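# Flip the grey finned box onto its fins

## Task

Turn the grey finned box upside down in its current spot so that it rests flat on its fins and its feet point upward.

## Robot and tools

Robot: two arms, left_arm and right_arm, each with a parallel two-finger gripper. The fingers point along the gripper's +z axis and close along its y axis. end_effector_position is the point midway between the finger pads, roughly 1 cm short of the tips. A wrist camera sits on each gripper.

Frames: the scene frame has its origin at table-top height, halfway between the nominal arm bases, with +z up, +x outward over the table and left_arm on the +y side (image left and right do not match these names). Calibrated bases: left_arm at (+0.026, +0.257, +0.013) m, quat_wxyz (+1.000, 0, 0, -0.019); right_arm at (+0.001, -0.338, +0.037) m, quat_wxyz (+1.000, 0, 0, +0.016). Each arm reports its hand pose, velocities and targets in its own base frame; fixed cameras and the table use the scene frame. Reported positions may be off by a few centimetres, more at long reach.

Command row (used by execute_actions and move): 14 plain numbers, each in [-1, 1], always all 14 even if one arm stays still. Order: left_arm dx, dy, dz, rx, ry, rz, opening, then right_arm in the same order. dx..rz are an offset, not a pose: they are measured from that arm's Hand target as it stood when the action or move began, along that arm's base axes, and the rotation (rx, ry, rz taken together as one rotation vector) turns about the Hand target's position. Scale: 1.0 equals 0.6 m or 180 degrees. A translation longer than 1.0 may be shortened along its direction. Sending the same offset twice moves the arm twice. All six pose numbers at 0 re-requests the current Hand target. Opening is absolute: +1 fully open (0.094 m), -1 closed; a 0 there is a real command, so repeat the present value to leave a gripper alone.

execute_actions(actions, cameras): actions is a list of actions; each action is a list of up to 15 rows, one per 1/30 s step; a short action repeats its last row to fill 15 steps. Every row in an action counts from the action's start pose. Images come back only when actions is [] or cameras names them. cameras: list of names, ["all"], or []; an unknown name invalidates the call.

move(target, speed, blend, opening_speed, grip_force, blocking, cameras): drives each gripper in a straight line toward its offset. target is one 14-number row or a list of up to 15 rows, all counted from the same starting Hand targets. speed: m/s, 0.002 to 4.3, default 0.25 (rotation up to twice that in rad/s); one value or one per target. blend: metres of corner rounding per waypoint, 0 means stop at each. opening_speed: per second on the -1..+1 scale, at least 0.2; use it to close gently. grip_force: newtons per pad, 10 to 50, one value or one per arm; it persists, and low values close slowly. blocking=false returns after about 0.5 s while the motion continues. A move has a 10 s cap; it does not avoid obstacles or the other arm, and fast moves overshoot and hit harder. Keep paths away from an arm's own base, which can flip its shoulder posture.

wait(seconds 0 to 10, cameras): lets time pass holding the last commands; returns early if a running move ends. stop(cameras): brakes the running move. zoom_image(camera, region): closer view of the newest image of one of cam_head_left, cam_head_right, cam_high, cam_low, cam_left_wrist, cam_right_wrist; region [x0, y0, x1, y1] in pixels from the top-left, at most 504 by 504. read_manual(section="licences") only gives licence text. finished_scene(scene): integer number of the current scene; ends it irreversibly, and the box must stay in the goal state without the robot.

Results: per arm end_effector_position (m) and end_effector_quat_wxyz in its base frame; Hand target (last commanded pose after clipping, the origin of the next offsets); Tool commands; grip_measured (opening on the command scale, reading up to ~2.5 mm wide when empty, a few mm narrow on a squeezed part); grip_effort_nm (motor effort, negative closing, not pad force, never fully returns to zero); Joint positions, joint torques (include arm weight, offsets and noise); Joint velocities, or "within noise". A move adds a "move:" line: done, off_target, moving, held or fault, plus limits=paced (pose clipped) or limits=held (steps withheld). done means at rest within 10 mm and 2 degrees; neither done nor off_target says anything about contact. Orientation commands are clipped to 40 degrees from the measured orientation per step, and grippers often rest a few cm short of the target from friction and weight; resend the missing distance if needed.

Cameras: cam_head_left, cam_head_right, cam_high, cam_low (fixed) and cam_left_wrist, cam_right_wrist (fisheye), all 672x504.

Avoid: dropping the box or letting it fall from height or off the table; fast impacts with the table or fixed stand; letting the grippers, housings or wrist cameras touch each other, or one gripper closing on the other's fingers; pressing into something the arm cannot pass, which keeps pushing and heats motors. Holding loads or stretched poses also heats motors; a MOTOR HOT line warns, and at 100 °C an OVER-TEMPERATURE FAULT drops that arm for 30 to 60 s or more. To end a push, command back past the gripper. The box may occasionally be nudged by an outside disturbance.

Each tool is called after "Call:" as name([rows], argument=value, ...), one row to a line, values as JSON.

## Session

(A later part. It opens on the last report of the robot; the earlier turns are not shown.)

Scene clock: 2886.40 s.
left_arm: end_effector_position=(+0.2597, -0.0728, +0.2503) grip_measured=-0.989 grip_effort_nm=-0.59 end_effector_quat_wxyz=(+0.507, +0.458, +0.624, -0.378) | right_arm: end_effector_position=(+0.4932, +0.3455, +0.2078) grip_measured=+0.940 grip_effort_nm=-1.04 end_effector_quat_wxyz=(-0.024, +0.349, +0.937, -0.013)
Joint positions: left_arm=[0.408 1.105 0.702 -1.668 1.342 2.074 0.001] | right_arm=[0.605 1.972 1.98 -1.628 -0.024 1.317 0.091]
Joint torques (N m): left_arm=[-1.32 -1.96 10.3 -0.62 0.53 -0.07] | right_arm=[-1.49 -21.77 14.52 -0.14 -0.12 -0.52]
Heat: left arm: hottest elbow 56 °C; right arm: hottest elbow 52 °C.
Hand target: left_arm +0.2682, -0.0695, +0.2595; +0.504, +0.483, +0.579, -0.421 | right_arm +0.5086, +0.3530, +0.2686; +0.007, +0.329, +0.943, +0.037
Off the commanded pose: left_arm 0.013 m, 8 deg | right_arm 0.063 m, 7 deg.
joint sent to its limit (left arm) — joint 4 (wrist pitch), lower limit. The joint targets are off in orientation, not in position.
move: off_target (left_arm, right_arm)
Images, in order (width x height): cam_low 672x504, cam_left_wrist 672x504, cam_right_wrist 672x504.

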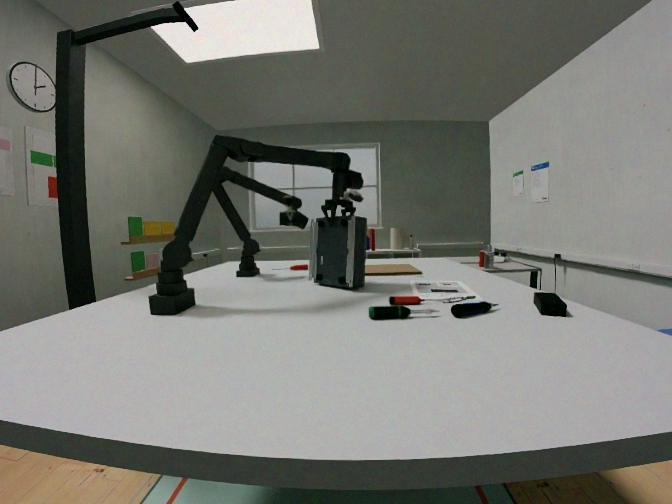

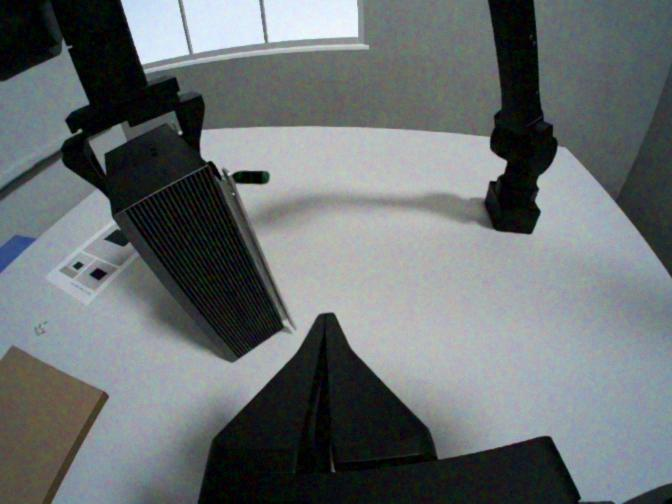

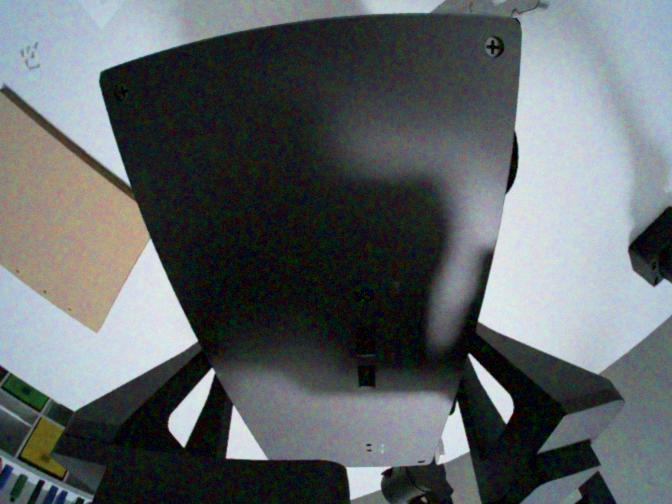

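Call:
move(target=[0,0,0,0,0,0,-1,0.01,0.005,0.0,0,0,0.35,0.7], speed=0.12, cameras=["cam_left_wrist","cam_low","cam_right_wrist"])

Call:
zoom_image(camera="cam_low", region=[300, 170, 400, 300])

Scene clock: 2899.37 s.
left_arm: end_effector_position=(+0.2597, -0.0728, +0.2503) grip_measured=-0.989 grip_effort_nm=-0.59 end_effector_quat_wxyz=(+0.507, +0.458, +0.624, -0.378) | right_arm: end_effector_position=(+0.5050, +0.3279, +0.2091) grip_measured=+0.940 grip_effort_nm=-1.04 end_effector_quat_wxyz=(-0.045, -0.176, +0.983, -0.007)
Joint positions: left_arm=[0.408 1.105 0.702 -1.668 1.342 2.074 0.001] | right_arm=[0.571 2.003 2.029 -1.685 -0.021 0.215 0.091]
Joint torques (N m): left_arm=[-1.32 -1.79 10.32 -0.59 0.54 -0.06] | right_arm=[0.26 -21.83 15.36 0.14 -2.16 -0.57]
Heat: left arm: hottest elbow 55 °C; right arm: hottest elbow 56 °C.
Hand target: left_arm +0.2682, -0.0695, +0.2595; +0.504, +0.483, +0.579, -0.421 | right_arm +0.5147, +0.3560, +0.2685; -0.013, -0.212, +0.977, +0.035
Off the commanded pose: left_arm 0.013 m, 8 deg | right_arm 0.067 m, 7 deg.
joint sent to its limit (left arm) — joint 4 (wrist pitch), lower limit. The joint targets are off in orientation, not in position.
joint sent to its limit (right arm) — joint 4 (wrist pitch), lower limit. The joint targets are off in position and orientation.
move: off_target (left_arm, right_arm)
Images, in order (width x height): cam_low 672x504, cam_left_wrist 672x504, cam_right_wrist 672x504.

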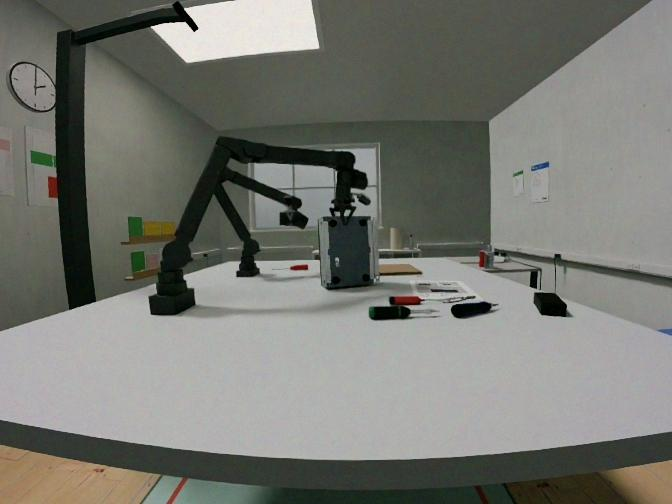

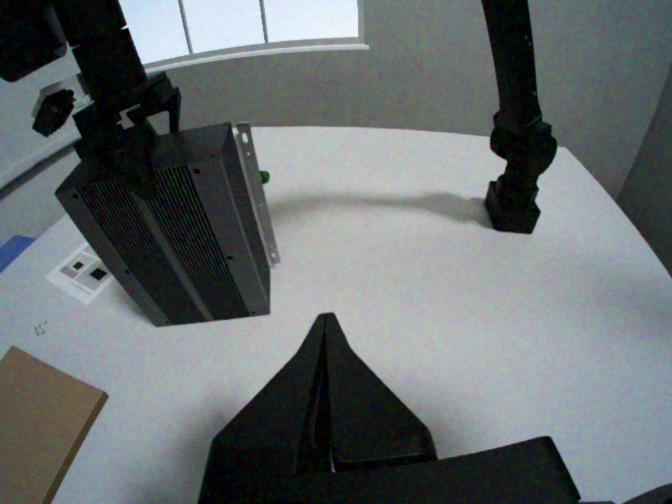

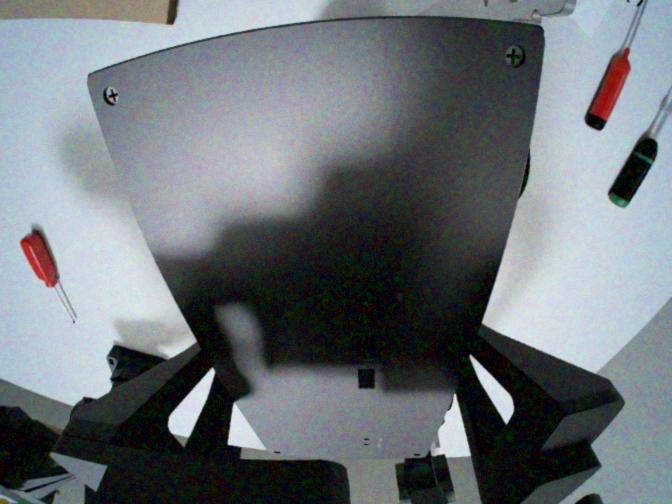

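Scaled by 3.877.

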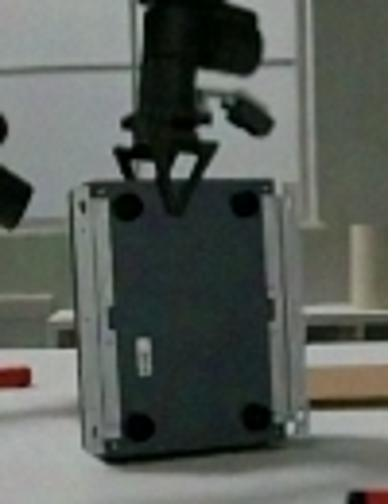

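Call:
move(target=[0,0,0,0,0,0,-1,-0.005,-0.02,0.0,0,0,0.45,0.7], speed=0.12, cameras=["cam_left_wrist","cam_low","cam_right_wrist","cam_high"])

Call:
zoom_image(camera="cam_low", region=[300, 170, 400, 300])

Scene clock: 2915.60 s.
left_arm: end_effector_position=(+0.2597, -0.0728, +0.2503) grip_measured=-0.989 grip_effort_nm=-0.59 end_effector_quat_wxyz=(+0.507, +0.458, +0.624, -0.378) | right_arm: end_effector_position=(+0.5125, +0.3245, +0.2069) grip_measured=+0.940 grip_effort_nm=-1.04 end_effector_quat_wxyz=(+0.035, +0.770, -0.637, -0.012)
Joint positions: left_arm=[0.408 1.105 0.702 -1.668 1.342 2.074 0.001] | right_arm=[0.565 2.006 2.029 -1.668 -0.002 -1.195 0.091]
Joint torques (N m): left_arm=[-1.26 -1.96 10.3 -0.64 0.55 -0.06] | right_arm=[1.14 -23.53 13.31 -0.55 -0.58 -0.6]
Heat: left arm: hottest elbow 55 °C; right arm: hottest elbow 55 °C.
Hand target: left_arm +0.2682, -0.0695, +0.2595; +0.504, +0.483, +0.579, -0.421 | right_arm +0.5116, +0.3440, +0.2685; +0.033, +0.796, -0.605, -0.018
Off the commanded pose: left_arm 0.013 m, 8 deg | right_arm 0.065 m, 5 deg.
joint sent to its limit (left arm) — joint 4 (wrist pitch), lower limit. The joint targets are off in orientation, not in position.
joint sent to its limit (right arm) — joint 4 (wrist pitch), lower limit. The joint targets are off in position and orientation.
move: off_target (left_arm, right_arm)
Images, in order (width x height): cam_high 672x504, cam_low 672x504, cam_left_wrist 672x504, cam_right_wrist 672x504.

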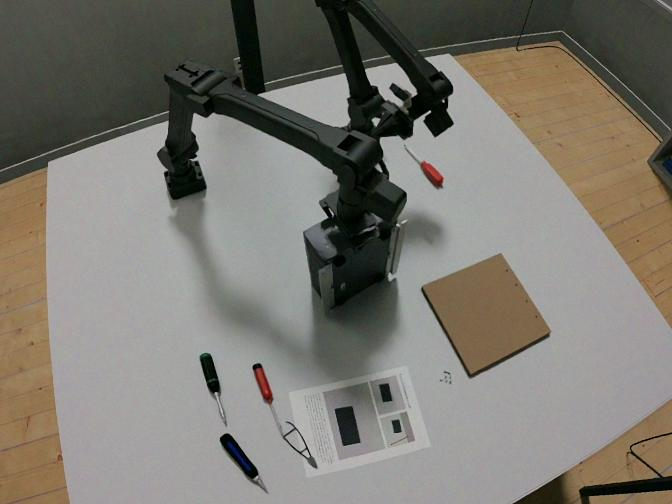

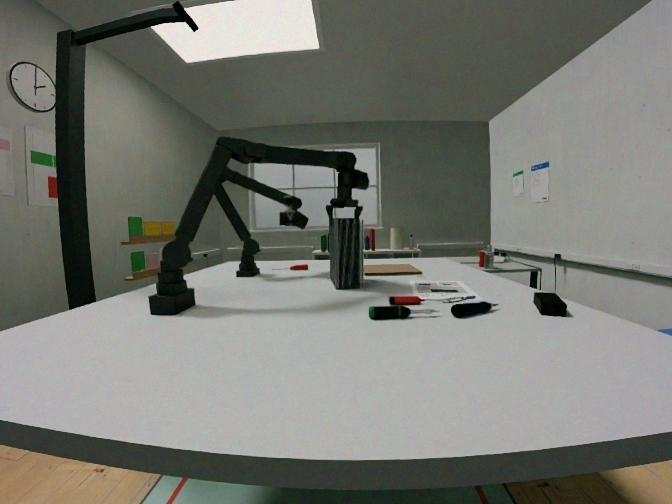

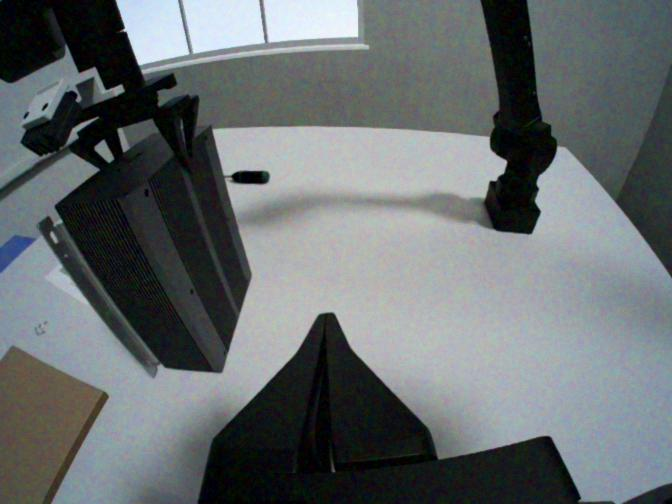

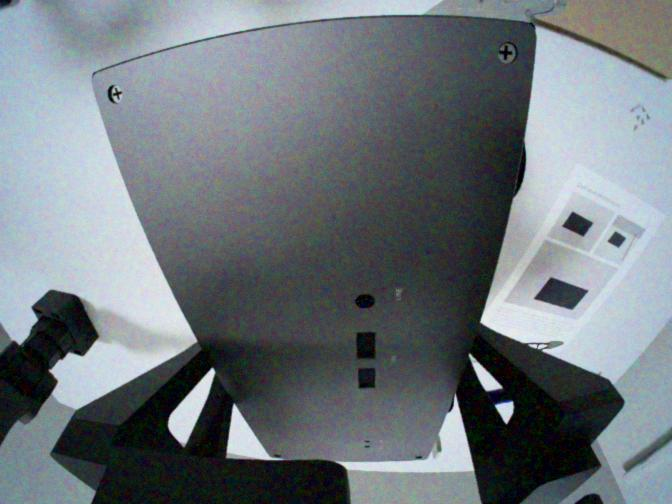

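Scaled by 3.877.

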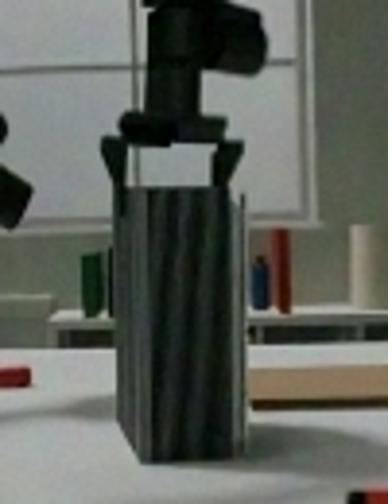

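Call:
move(target=[0,0,0,0,0,0,-1,-0.04,-0.005,-0.05,0.0433,-0.161,0.035,0.7], speed=0.06, cameras=["cam_left_wrist","cam_low","cam_right_wrist"])

Call:
zoom_image(camera="cam_low", region=[280, 170, 420, 310])

Scene clock: 2943.00 s.
left_arm: end_effector_position=(+0.2597, -0.0728, +0.2503) grip_measured=-0.989 grip_effort_nm=-0.60 end_effector_quat_wxyz=(+0.507, +0.458, +0.624, -0.378) | right_arm: end_effector_position=(+0.4562, +0.3153, +0.2033) grip_measured=+0.940 grip_effort_nm=-1.04 end_effector_quat_wxyz=(-0.093, +0.818, -0.558, +0.104)
Joint positions: left_arm=[0.408 1.105 0.702 -1.668 1.342 2.074 0.001] | right_arm=[0.648 1.644 1.483 -1.165 0.136 -1.312 0.091]
Joint torques (N m): left_arm=[-1.38 -2.08 10.32 -0.59 0.54 -0.06] | right_arm=[0.21 -16.09 10.84 5.57 1.05 -0.13]
Heat: left arm: hottest elbow 54 °C; right arm: hottest elbow 55 °C.
Hand target: left_arm +0.2682, -0.0695, +0.2595; +0.504, +0.483, +0.579, -0.421 | right_arm +0.4876, +0.3410, +0.2387; -0.172, +0.807, -0.547, +0.142
Off the commanded pose: left_arm 0.013 m, 8 deg | right_arm 0.054 m, 10 deg.
joint sent to its limit (left arm) — joint 4 (wrist pitch), lower limit. The joint targets are off in orientation, not in position.
move: off_target (left_arm, right_arm)
Images, in order (width x height): cam_low 672x504, cam_left_wrist 672x504, cam_right_wrist 672x504.

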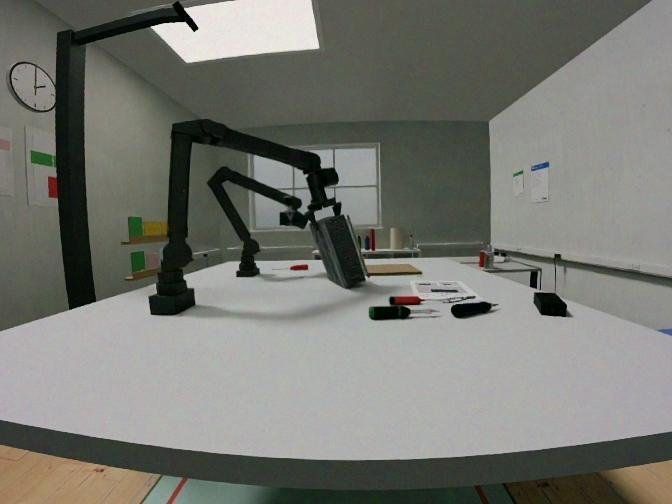

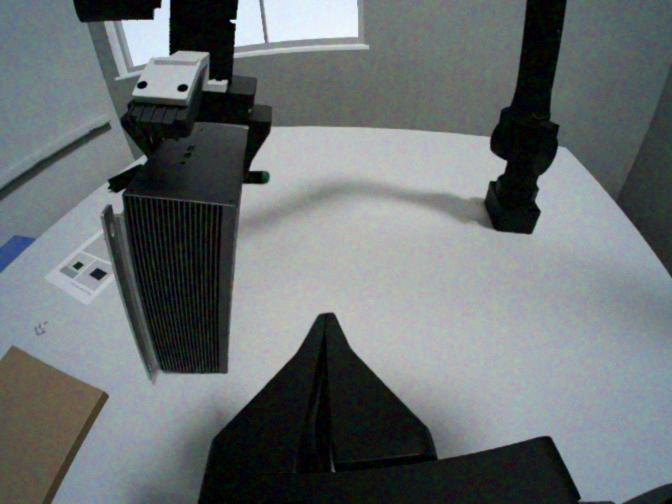

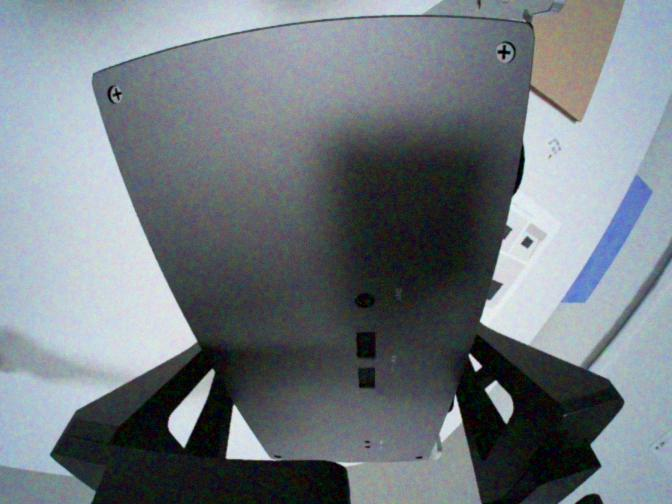

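Scaled by 3.600.

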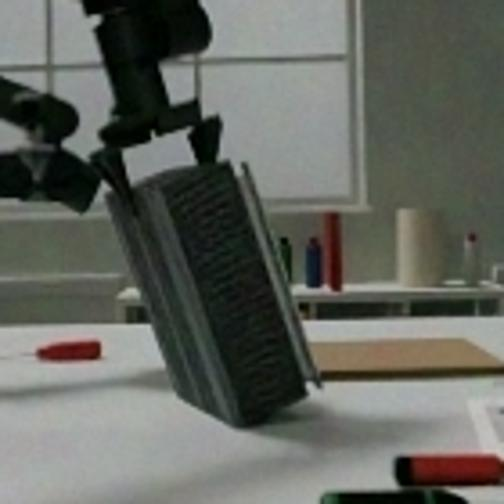

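Call:
execute_actions(actions=[])

Scene clock: 2973.80 s.
left_arm: end_effector_position=(+0.2597, -0.0728, +0.2503) grip_measured=-0.989 grip_effort_nm=-0.59 end_effector_quat_wxyz=(+0.507, +0.458, +0.624, -0.378) | right_arm: end_effector_position=(+0.4562, +0.3153, +0.2031) grip_measured=+0.940 grip_effort_nm=-1.04 end_effector_quat_wxyz=(-0.093, +0.818, -0.558, +0.104)
Joint positions: left_arm=[0.408 1.105 0.702 -1.668 1.342 2.074 0.001] | right_arm=[0.648 1.644 1.483 -1.165 0.136 -1.313 0.091]
Joint velocities: within noise
Joint torques (N m): left_arm=[-1.38 -2.02 10.33 -0.58 0.53 -0.06] | right_arm=[0.03 -15.62 10.86 5.41 1.01 -0.13]
Heat: left arm: hottest elbow 54 °C; right arm: hottest elbow 54 °C.
Hand target: left_arm +0.2682, -0.0695, +0.2595; +0.504, +0.483, +0.579, -0.421 | right_arm +0.4876, +0.3410, +0.2385; -0.172, +0.807, -0.547, +0.142
Tool commands: left_gripper/opening=-1.0 right_gripper/opening=+0.7
Off the commanded pose: left_arm 0.013 m, 8 deg | right_arm 0.054 m, 10 deg.

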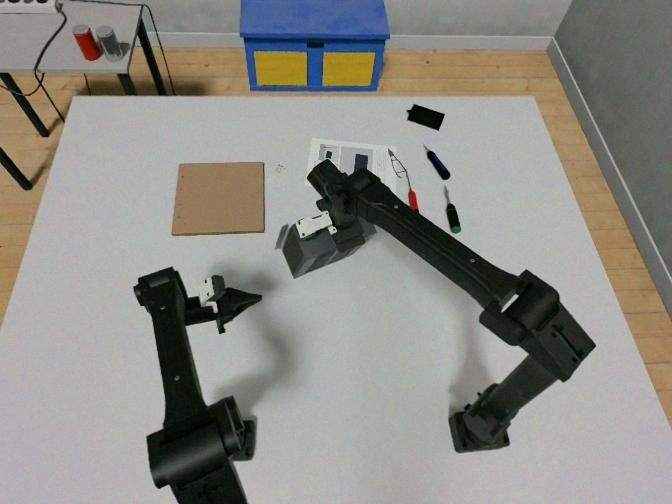

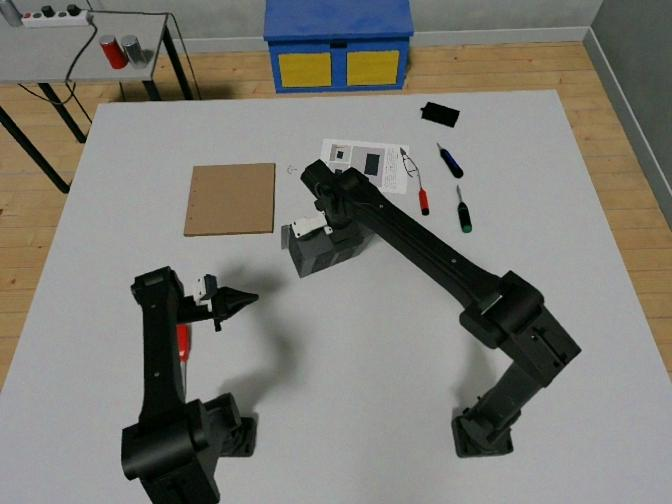

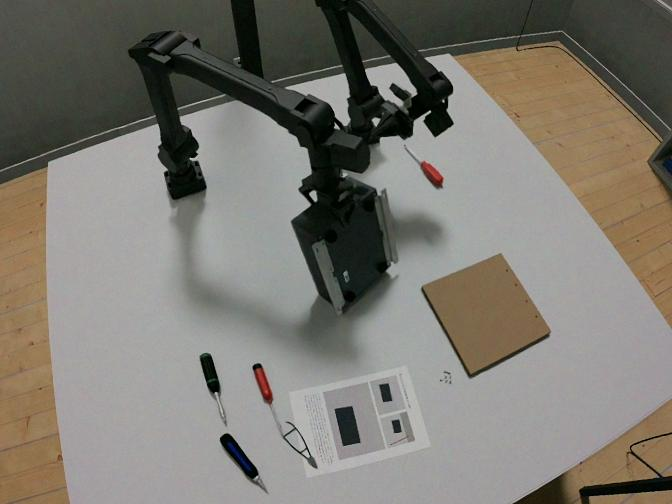

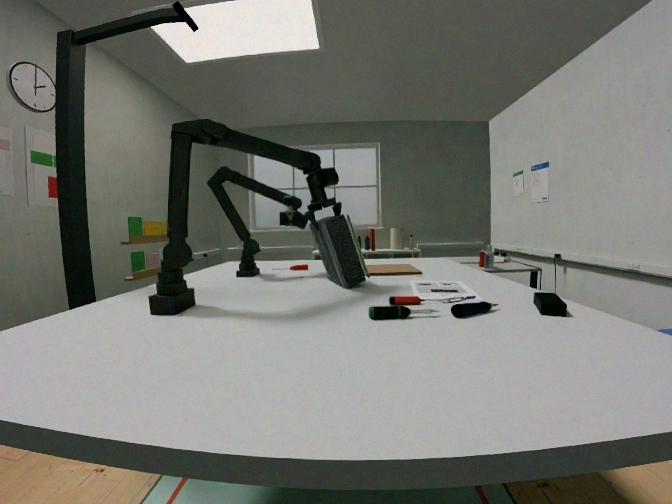

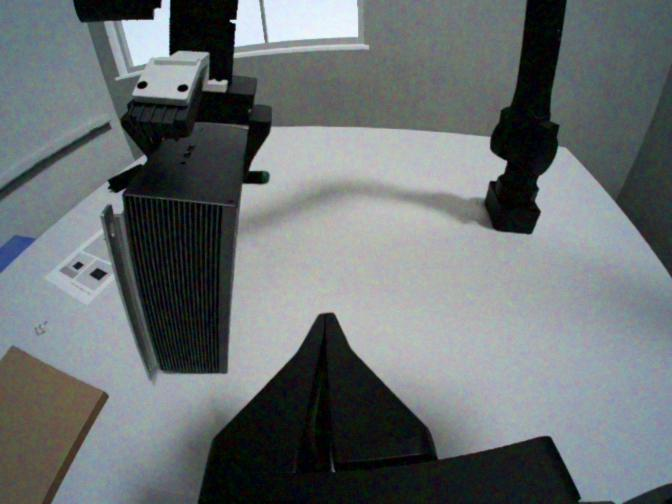

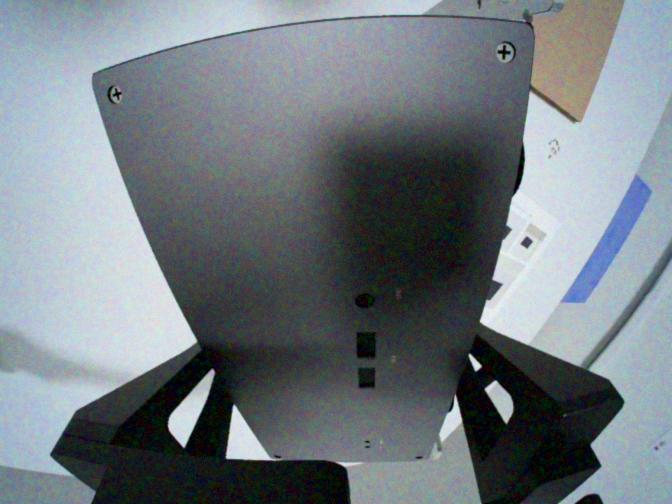

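Call:
move(target=[0,0,0,0,0,0,-1, 0.01,0.01,-0.03,0.0383,-0.1335,0,0.7], speed=0.08, cameras=["cam_low","cam_left_wrist"])

Scene clock: 2991.50 s.
left_arm: end_effector_position=(+0.2597, -0.0728, +0.2503) grip_measured=-0.989 grip_effort_nm=-0.59 end_effector_quat_wxyz=(+0.507, +0.458, +0.624, -0.378) | right_arm: end_effector_position=(+0.4697, +0.3290, +0.1637) grip_measured=+0.940 grip_effort_nm=-1.04 end_effector_quat_wxyz=(-0.268, +0.770, -0.528, +0.239)
Joint positions: left_arm=[0.408 1.105 0.702 -1.668 1.342 2.074 0.001] | right_arm=[0.703 1.528 1.092 -0.453 0.303 -1.345 0.091]
Joint torques (N m): left_arm=[-1.26 -1.96 10.36 -0.61 0.54 -0.06] | right_arm=[-0.73 -15.21 11.41 4.49 1.15 -0.42]
Heat: left arm: hottest elbow 54 °C; right arm: hottest elbow 54 °C.
Hand target: left_arm +0.2682, -0.0695, +0.2595; +0.504, +0.483, +0.579, -0.421 | right_arm +0.4936, +0.3471, +0.2206; -0.330, +0.748, -0.507, +0.274
Off the commanded pose: left_arm 0.013 m, 8 deg | right_arm 0.064 m, 9 deg.
joint sent to its limit (left arm) — joint 4 (wrist pitch), lower limit. The joint targets are off in orientation, not in position.
move: off_target (left_arm, right_arm)
Images, in order (width x height): cam_low 672x504, cam_left_wrist 672x504.

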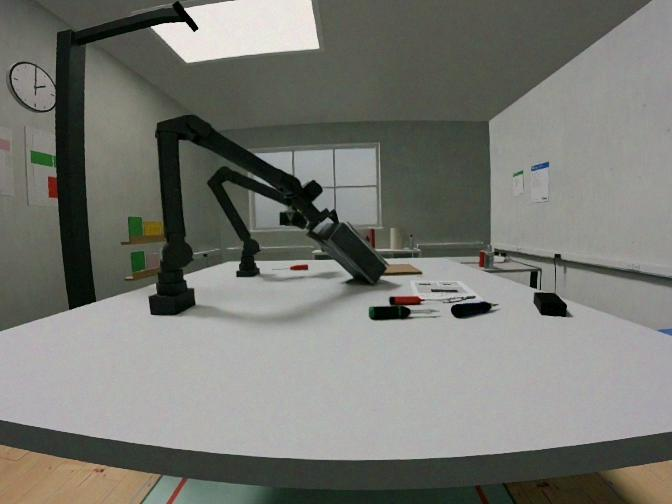

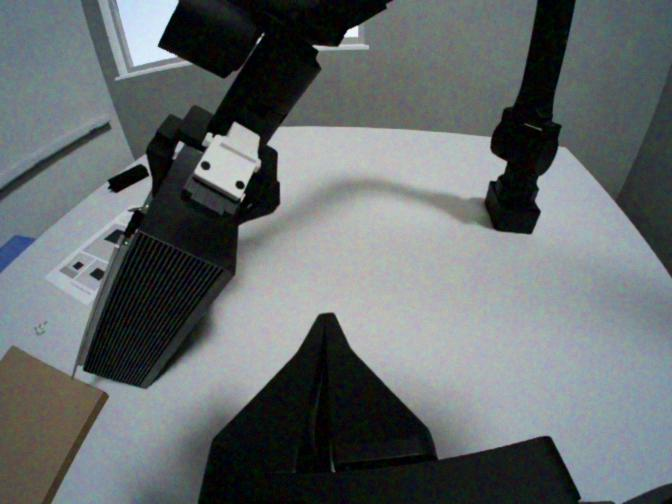

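Call:
move(target=[0,0,0,0,0,0,-1, -0.14,-0.03,-0.075,0.0305,-0.124,0,0.7], speed=0.08, cameras=["cam_low","cam_left_wrist"])

Scene clock: 3003.13 s.
left_arm: end_effector_position=(+0.2597, -0.0728, +0.2503) grip_measured=-0.989 grip_effort_nm=-0.59 end_effector_quat_wxyz=(+0.507, +0.458, +0.624, -0.378) | right_arm: end_effector_position=(+0.3923, +0.3020, +0.1023) grip_measured=+0.940 grip_effort_nm=-1.04 end_effector_quat_wxyz=(-0.396, +0.691, -0.496, +0.346)
Joint positions: left_arm=[0.408 1.105 0.702 -1.668 1.342 2.074 0.001] | right_arm=[0.838 1.476 0.593 0.336 0.537 -1.364 0.091]
Joint torques (N m): left_arm=[-1.44 -1.96 10.3 -0.61 0.54 -0.07] | right_arm=[0.79 -14.51 10.1 4.83 1.52 -1.21]
Heat: left arm: hottest elbow 54 °C; right arm: hottest elbow 53 °C.
Hand target: left_arm +0.2682, -0.0695, +0.2595; +0.504, +0.483, +0.579, -0.421 | right_arm +0.4096, +0.3290, +0.1757; -0.457, +0.664, -0.446, +0.389
Off the commanded pose: left_arm 0.013 m, 8 deg | right_arm 0.080 m, 11 deg.
joint sent to its limit (left arm) — joint 4 (wrist pitch), lower limit. The joint targets are off in orientation, not in position.
move: off_target (left_arm, right_arm)
Images, in order (width x height): cam_low 672x504, cam_left_wrist 672x504.

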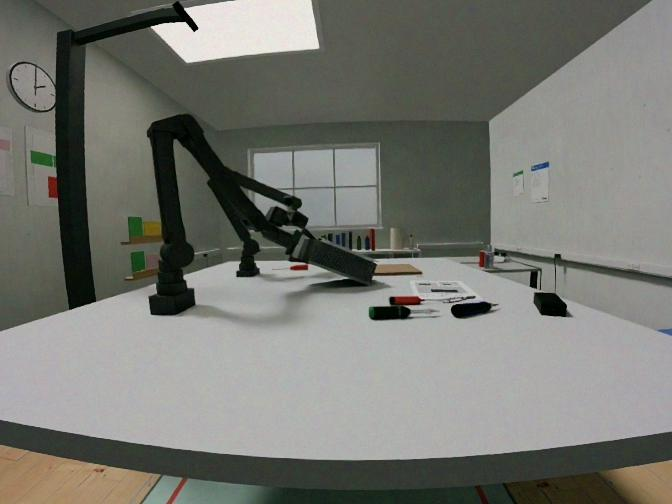

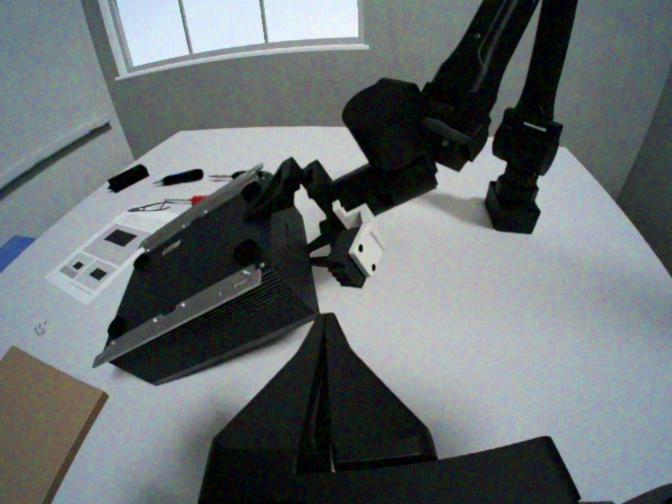

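Call:
move(target=[0,0,0,0,0,0,-1, -0.045,-0.012,-0.09,0.0205,-0.0865,0,0.7], speed=0.05, cameras=["cam_low","cam_left_wrist","cam_head_left"])

Scene clock: 3013.33 s.
left_arm: end_effector_position=(+0.2597, -0.0728, +0.2503) grip_measured=-0.989 grip_effort_nm=-0.59 end_effector_quat_wxyz=(+0.507, +0.458, +0.624, -0.378) | right_arm: end_effector_position=(+0.3681, +0.2886, +0.0556) grip_measured=+0.936 grip_effort_nm=-1.04 end_effector_quat_wxyz=(-0.469, +0.637, -0.434, +0.432)
Joint positions: left_arm=[0.408 1.105 0.702 -1.668 1.342 2.074 0.001] | right_arm=[0.893 1.817 0.428 1.152 0.651 -1.572 0.091]
Joint torques (N m): left_arm=[-1.32 -2.02 10.32 -0.61 0.54 -0.06] | right_arm=[0.44 -14.62 6.69 6.01 0.13 -1.05]
Heat: left arm: hottest elbow 54 °C; right arm: hottest elbow 52 °C.
Hand target: left_arm +0.2682, -0.0695, +0.2595; +0.504, +0.483, +0.579, -0.421 | right_arm +0.3827, +0.3217, +0.1215; -0.534, +0.590, -0.392, +0.461
Off the commanded pose: left_arm 0.013 m, 8 deg | right_arm 0.075 m, 11 deg.
joint sent to its limit (left arm) — joint 4 (wrist pitch), lower limit. The joint targets are off in orientation, not in position.
move: off_target (left_arm, right_arm)
Images, in order (width x height): cam_head_left 672x504, cam_low 672x504, cam_left_wrist 672x504.

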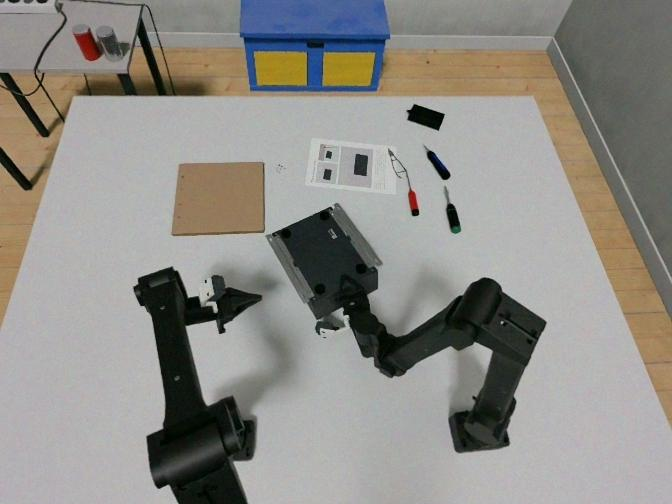

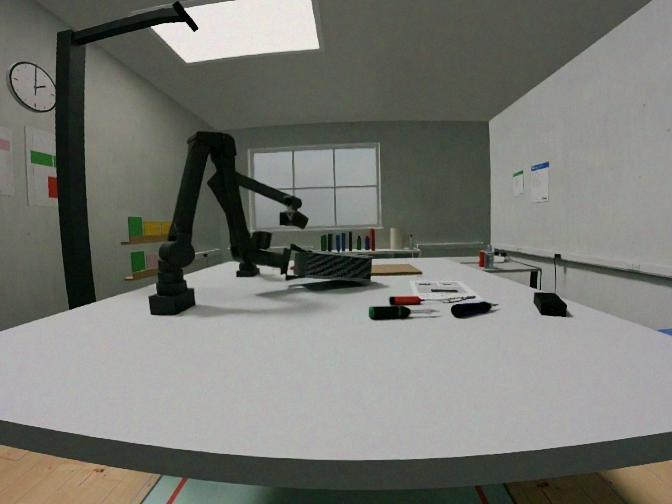

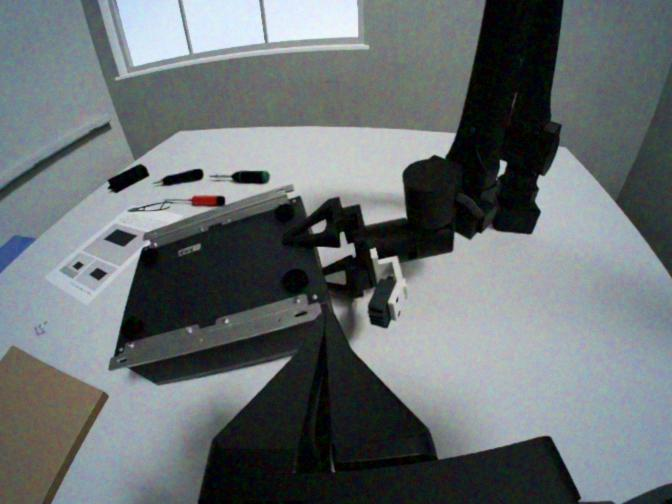

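Call:
move(target=[0,0,0,0,0,0,-1, -0.012,-0.004,-0.05,0.0065,-0.027,0,0.7], speed=0.05, cameras=["cam_low","cam_left_wrist"])

Call:
zoom_image(camera="cam_low", region=[140, 200, 440, 340])

Call:
zoom_image(camera="cam_left_wrist", region=[90, 150, 490, 400])

Scene clock: 3068.50 s.
left_arm: end_effector_position=(+0.2597, -0.0728, +0.2503) grip_measured=-0.989 grip_effort_nm=-0.59 end_effector_quat_wxyz=(+0.507, +0.458, +0.624, -0.378) | right_arm: end_effector_position=(+0.3610, +0.2855, +0.0338) grip_measured=+0.936 grip_effort_nm=-1.04 end_effector_quat_wxyz=(-0.500, +0.609, -0.419, +0.451)
Joint positions: left_arm=[0.408 1.105 0.702 -1.668 1.342 2.074 0.001] | right_arm=[0.907 2.026 0.426 1.481 0.669 -1.628 0.091]
Joint torques (N m): left_arm=[-1.32 -2.08 10.3 -0.61 0.53 -0.07] | right_arm=[0.85 -14.86 5.42 5.48 -0.11 -1.15]
Heat: left arm: hottest elbow 54 °C; right arm: hottest elbow 47 °C.
Hand target: left_arm +0.2682, -0.0695, +0.2595; +0.504, +0.483, +0.579, -0.421 | right_arm +0.3755, +0.3194, +0.0917; -0.556, +0.565, -0.374, +0.482
Off the commanded pose: left_arm 0.013 m, 8 deg | right_arm 0.068 m, 10 deg.
joint sent to its limit (left arm) — joint 4 (wrist pitch), lower limit. The joint targets are off in orientation, not in position.
move: off_target (left_arm, right_arm)
Images, in order (width x height): cam_low 672x504, cam_left_wrist 672x504.

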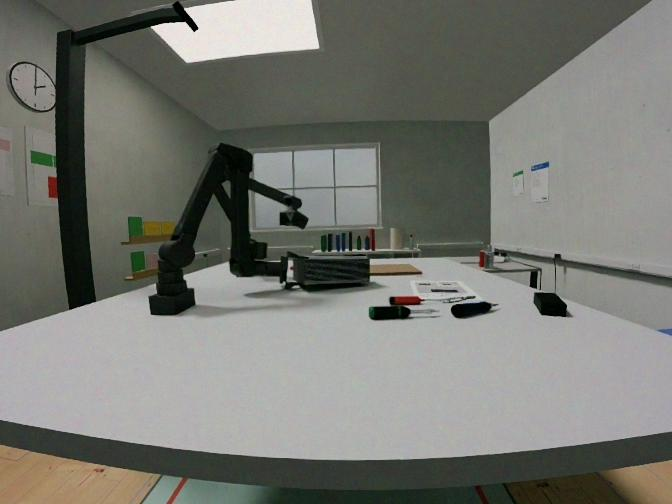

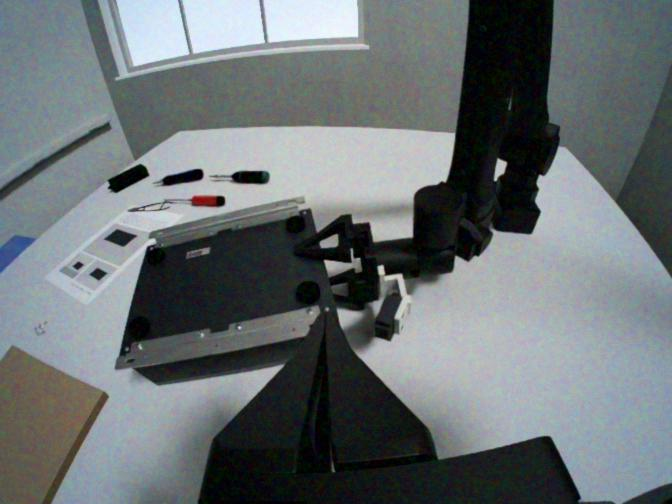

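Scaled by 1.680.

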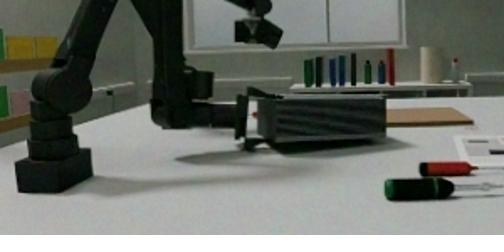

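Scaled by 1.260 from the camera's 672x504 image, which has a finer 960x720 frame.

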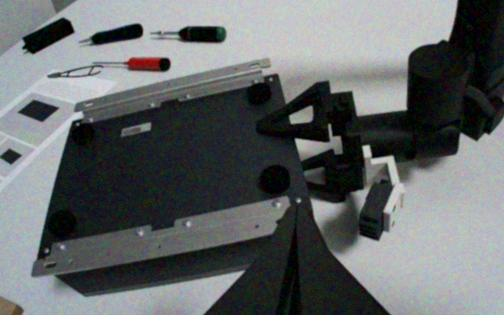

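Call:
move(target=[0,0,0,0,0,0,-1, 0,0,0,0,0,0,1], opening_speed=0.2, speed=0.03, cameras=["cam_right_wrist","cam_left_wrist"])

Call:
zoom_image(camera="cam_left_wrist", region=[90, 150, 490, 400])

Scene clock: 3081.37 s.
left_arm: end_effector_position=(+0.2597, -0.0728, +0.2503) grip_measured=-0.989 grip_effort_nm=-0.59 end_effector_quat_wxyz=(+0.507, +0.458, +0.624, -0.378) | right_arm: end_effector_position=(+0.3612, +0.2863, +0.0344) grip_measured=+1.000 grip_effort_nm=-0.15 end_effector_quat_wxyz=(-0.499, +0.611, -0.414, +0.455)
Joint positions: left_arm=[0.408 1.105 0.702 -1.668 1.342 2.074 0.001] | right_arm=[0.908 2.028 0.428 1.486 0.669 -1.644 0.094]
Joint torques (N m): left_arm=[-1.26 -1.9 10.33 -0.62 0.53 -0.06] | right_arm=[0.79 -14.74 5.48 5.38 -0.28 -1.02]
Heat: left arm: hottest elbow 54 °C; right arm: hottest elbow 46 °C.
Hand target: left_arm +0.2682, -0.0695, +0.2595; +0.504, +0.483, +0.579, -0.421 | right_arm +0.3755, +0.3194, +0.0917; -0.556, +0.565, -0.374, +0.482
Off the commanded pose: left_arm 0.013 m, 8 deg | right_arm 0.068 m, 10 deg.
joint sent to its limit (left arm) — joint 4 (wrist pitch), lower limit. The joint targets are off in orientation, not in position.
joint sent to its limit (right arm) — joint 4 (wrist pitch), upper limit. The joint targets are off in position, not in orientation.
move: off_target (left_arm, right_arm)
Images, in order (width x height): cam_left_wrist 672x504, cam_right_wrist 672x504.

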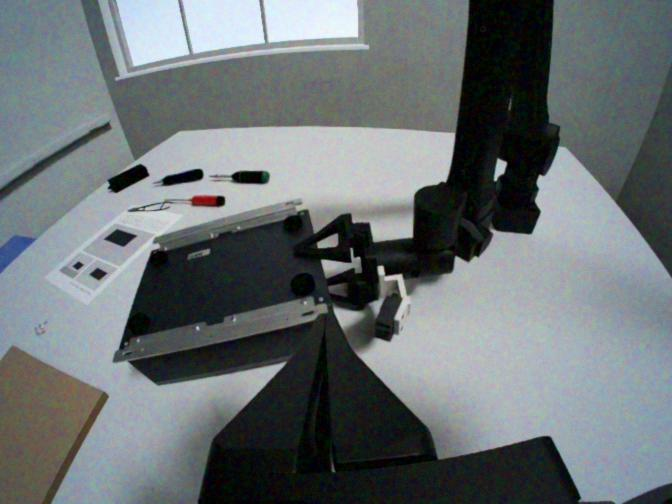

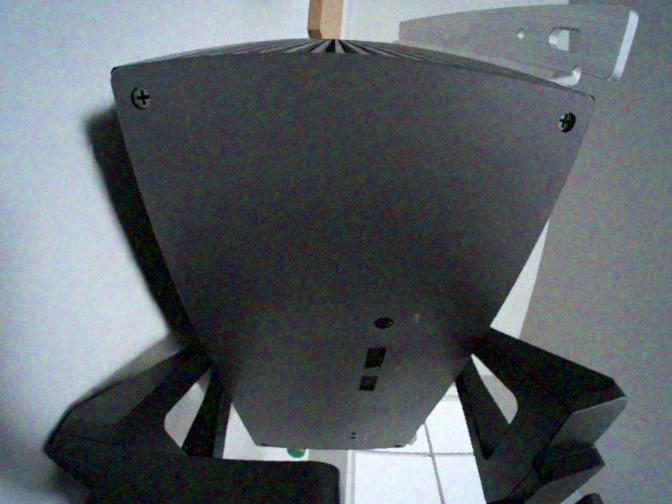

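Scaled by 1.260 from the camera's 672x504 image, which has a finer 960x720 frame.

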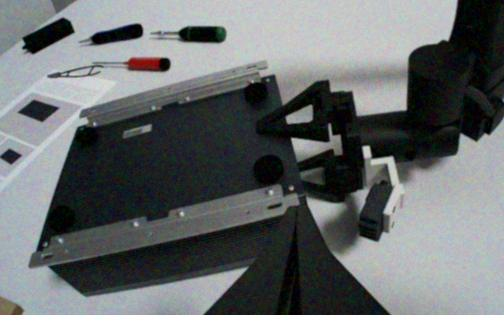

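Call:
move(target=[0,0,0,0,0,0,-1, 0,0,-0.03,-0.0115,0.049,0,1], speed=0.03, cameras=["cam_right_wrist","cam_left_wrist"])

Call:
zoom_image(camera="cam_left_wrist", region=[90, 150, 490, 400])

Scene clock: 3090.83 s.
left_arm: end_effector_position=(+0.2597, -0.0728, +0.2503) grip_measured=-0.989 grip_effort_nm=-0.59 end_effector_quat_wxyz=(+0.507, +0.458, +0.624, -0.378) | right_arm: end_effector_position=(+0.3613, +0.2954, +0.0377) grip_measured=+1.000 grip_effort_nm=-0.19 end_effector_quat_wxyz=(-0.485, +0.633, -0.423, +0.430)
Joint positions: left_arm=[0.408 1.105 0.702 -1.668 1.342 2.074 0.001] | right_arm=[0.913 1.929 0.431 1.296 0.647 -1.585 0.094]
Joint torques (N m): left_arm=[-1.26 -1.96 10.33 -0.58 0.54 -0.07] | right_arm=[0.26 -14.27 5.34 2.51 0.12 -0.48]
Heat: left arm: hottest elbow 54 °C; right arm: hottest elbow 45 °C.
Hand target: left_arm +0.2682, -0.0695, +0.2595; +0.504, +0.483, +0.579, -0.421 | right_arm +0.3754, +0.3195, +0.0736; -0.515, +0.610, -0.407, +0.444
Off the commanded pose: left_arm 0.013 m, 8 deg | right_arm 0.046 m, 5 deg.
joint sent to its limit (left arm) — joint 4 (wrist pitch), lower limit. The joint targets are off in orientation, not in position.
move: off_target (left_arm, right_arm)
Images, in order (width x height): cam_left_wrist 672x504, cam_right_wrist 672x504.

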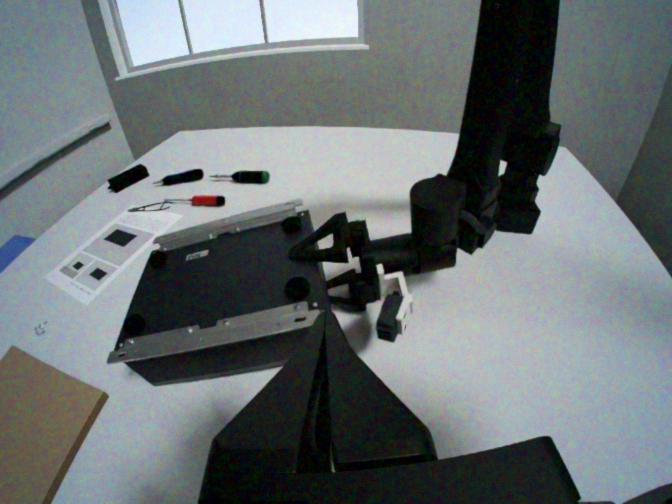

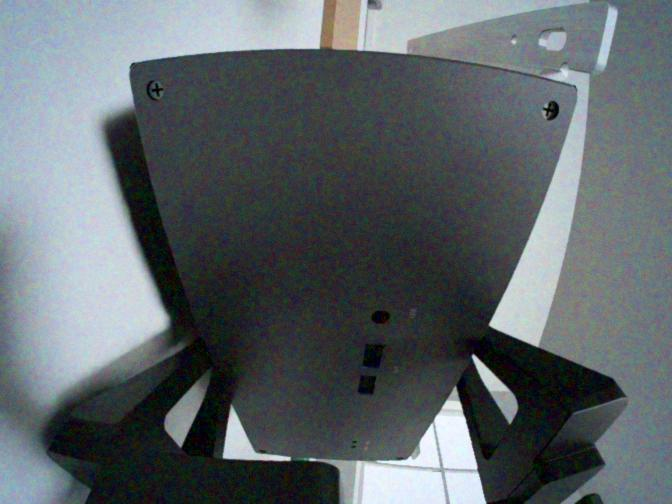

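Scaled by 1.260 from the camera's 672x504 image, which has a finer 960x720 frame.

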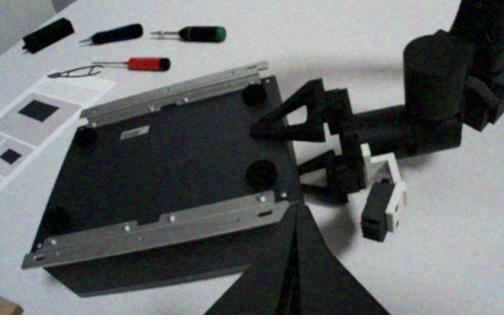

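Call:
move(target=[0,0,0,0,0,0,-1, 0,-0.01,-0.05,-0.004,0.016,0,1], speed=0.03, cameras=["cam_right_wrist","cam_left_wrist"])

Call:
zoom_image(camera="cam_left_wrist", region=[90, 150, 490, 400])

Scene clock: 3096.23 s.
left_arm: end_effector_position=(+0.2597, -0.0728, +0.2503) grip_measured=-0.989 grip_effort_nm=-0.59 end_effector_quat_wxyz=(+0.507, +0.458, +0.624, -0.378) | right_arm: end_effector_position=(+0.3619, +0.3020, +0.0312) grip_measured=+1.000 grip_effort_nm=-0.26 end_effector_quat_wxyz=(-0.492, +0.636, -0.424, +0.417)
Joint positions: left_arm=[0.408 1.105 0.702 -1.668 1.342 2.074 0.001] | right_arm=[0.914 1.949 0.443 1.297 0.623 -1.562 0.094]
Joint torques (N m): left_arm=[-1.49 -2.08 10.32 -0.59 0.53 -0.05] | right_arm=[-1.03 -10.34 4.71 2.43 0.36 -0.3]
Heat: left arm: hottest elbow 54 °C; right arm: hottest elbow 45 °C.
Hand target: left_arm +0.2682, -0.0695, +0.2595; +0.504, +0.483, +0.579, -0.421 | right_arm +0.3755, +0.3134, +0.0437; -0.501, +0.624, -0.417, +0.431
Off the commanded pose: left_arm 0.013 m, 8 deg | right_arm 0.022 m, 3 deg.
joint sent to its limit (left arm) — joint 4 (wrist pitch), lower limit. The joint targets are off in orientation, not in position.
move: off_target (left_arm, right_arm)
Images, in order (width x height): cam_left_wrist 672x504, cam_right_wrist 672x504.

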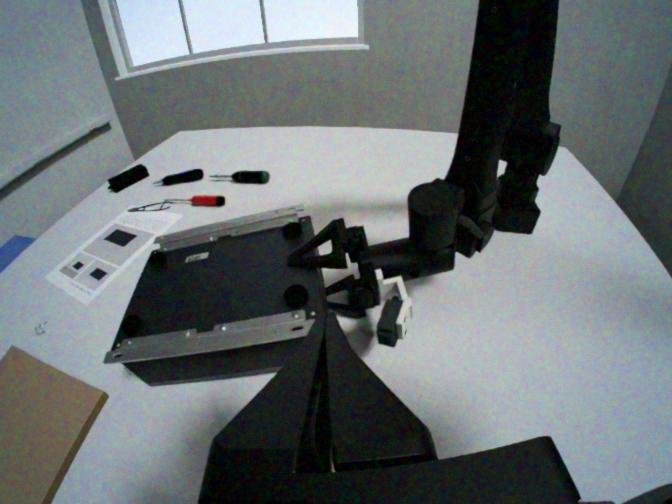

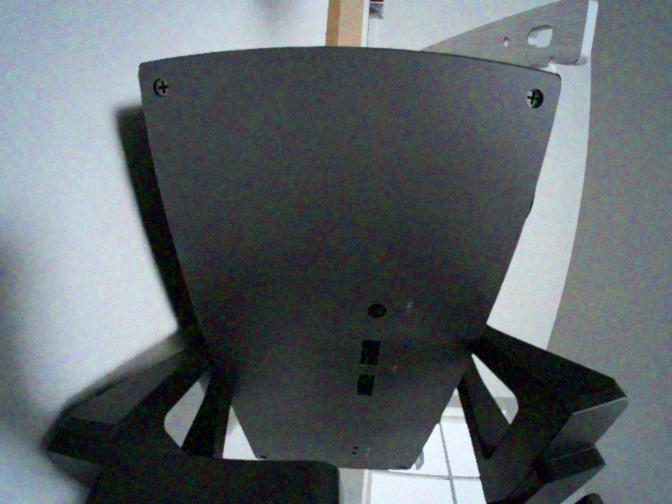

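Scaled by 1.260 from the camera's 672x504 image, which has a finer 960x720 frame.

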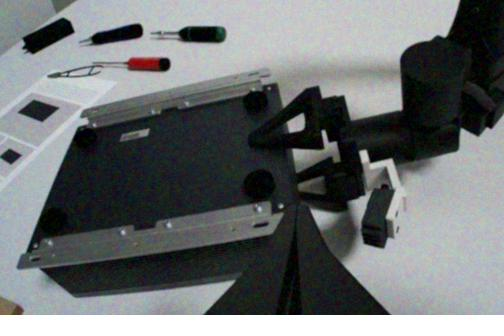

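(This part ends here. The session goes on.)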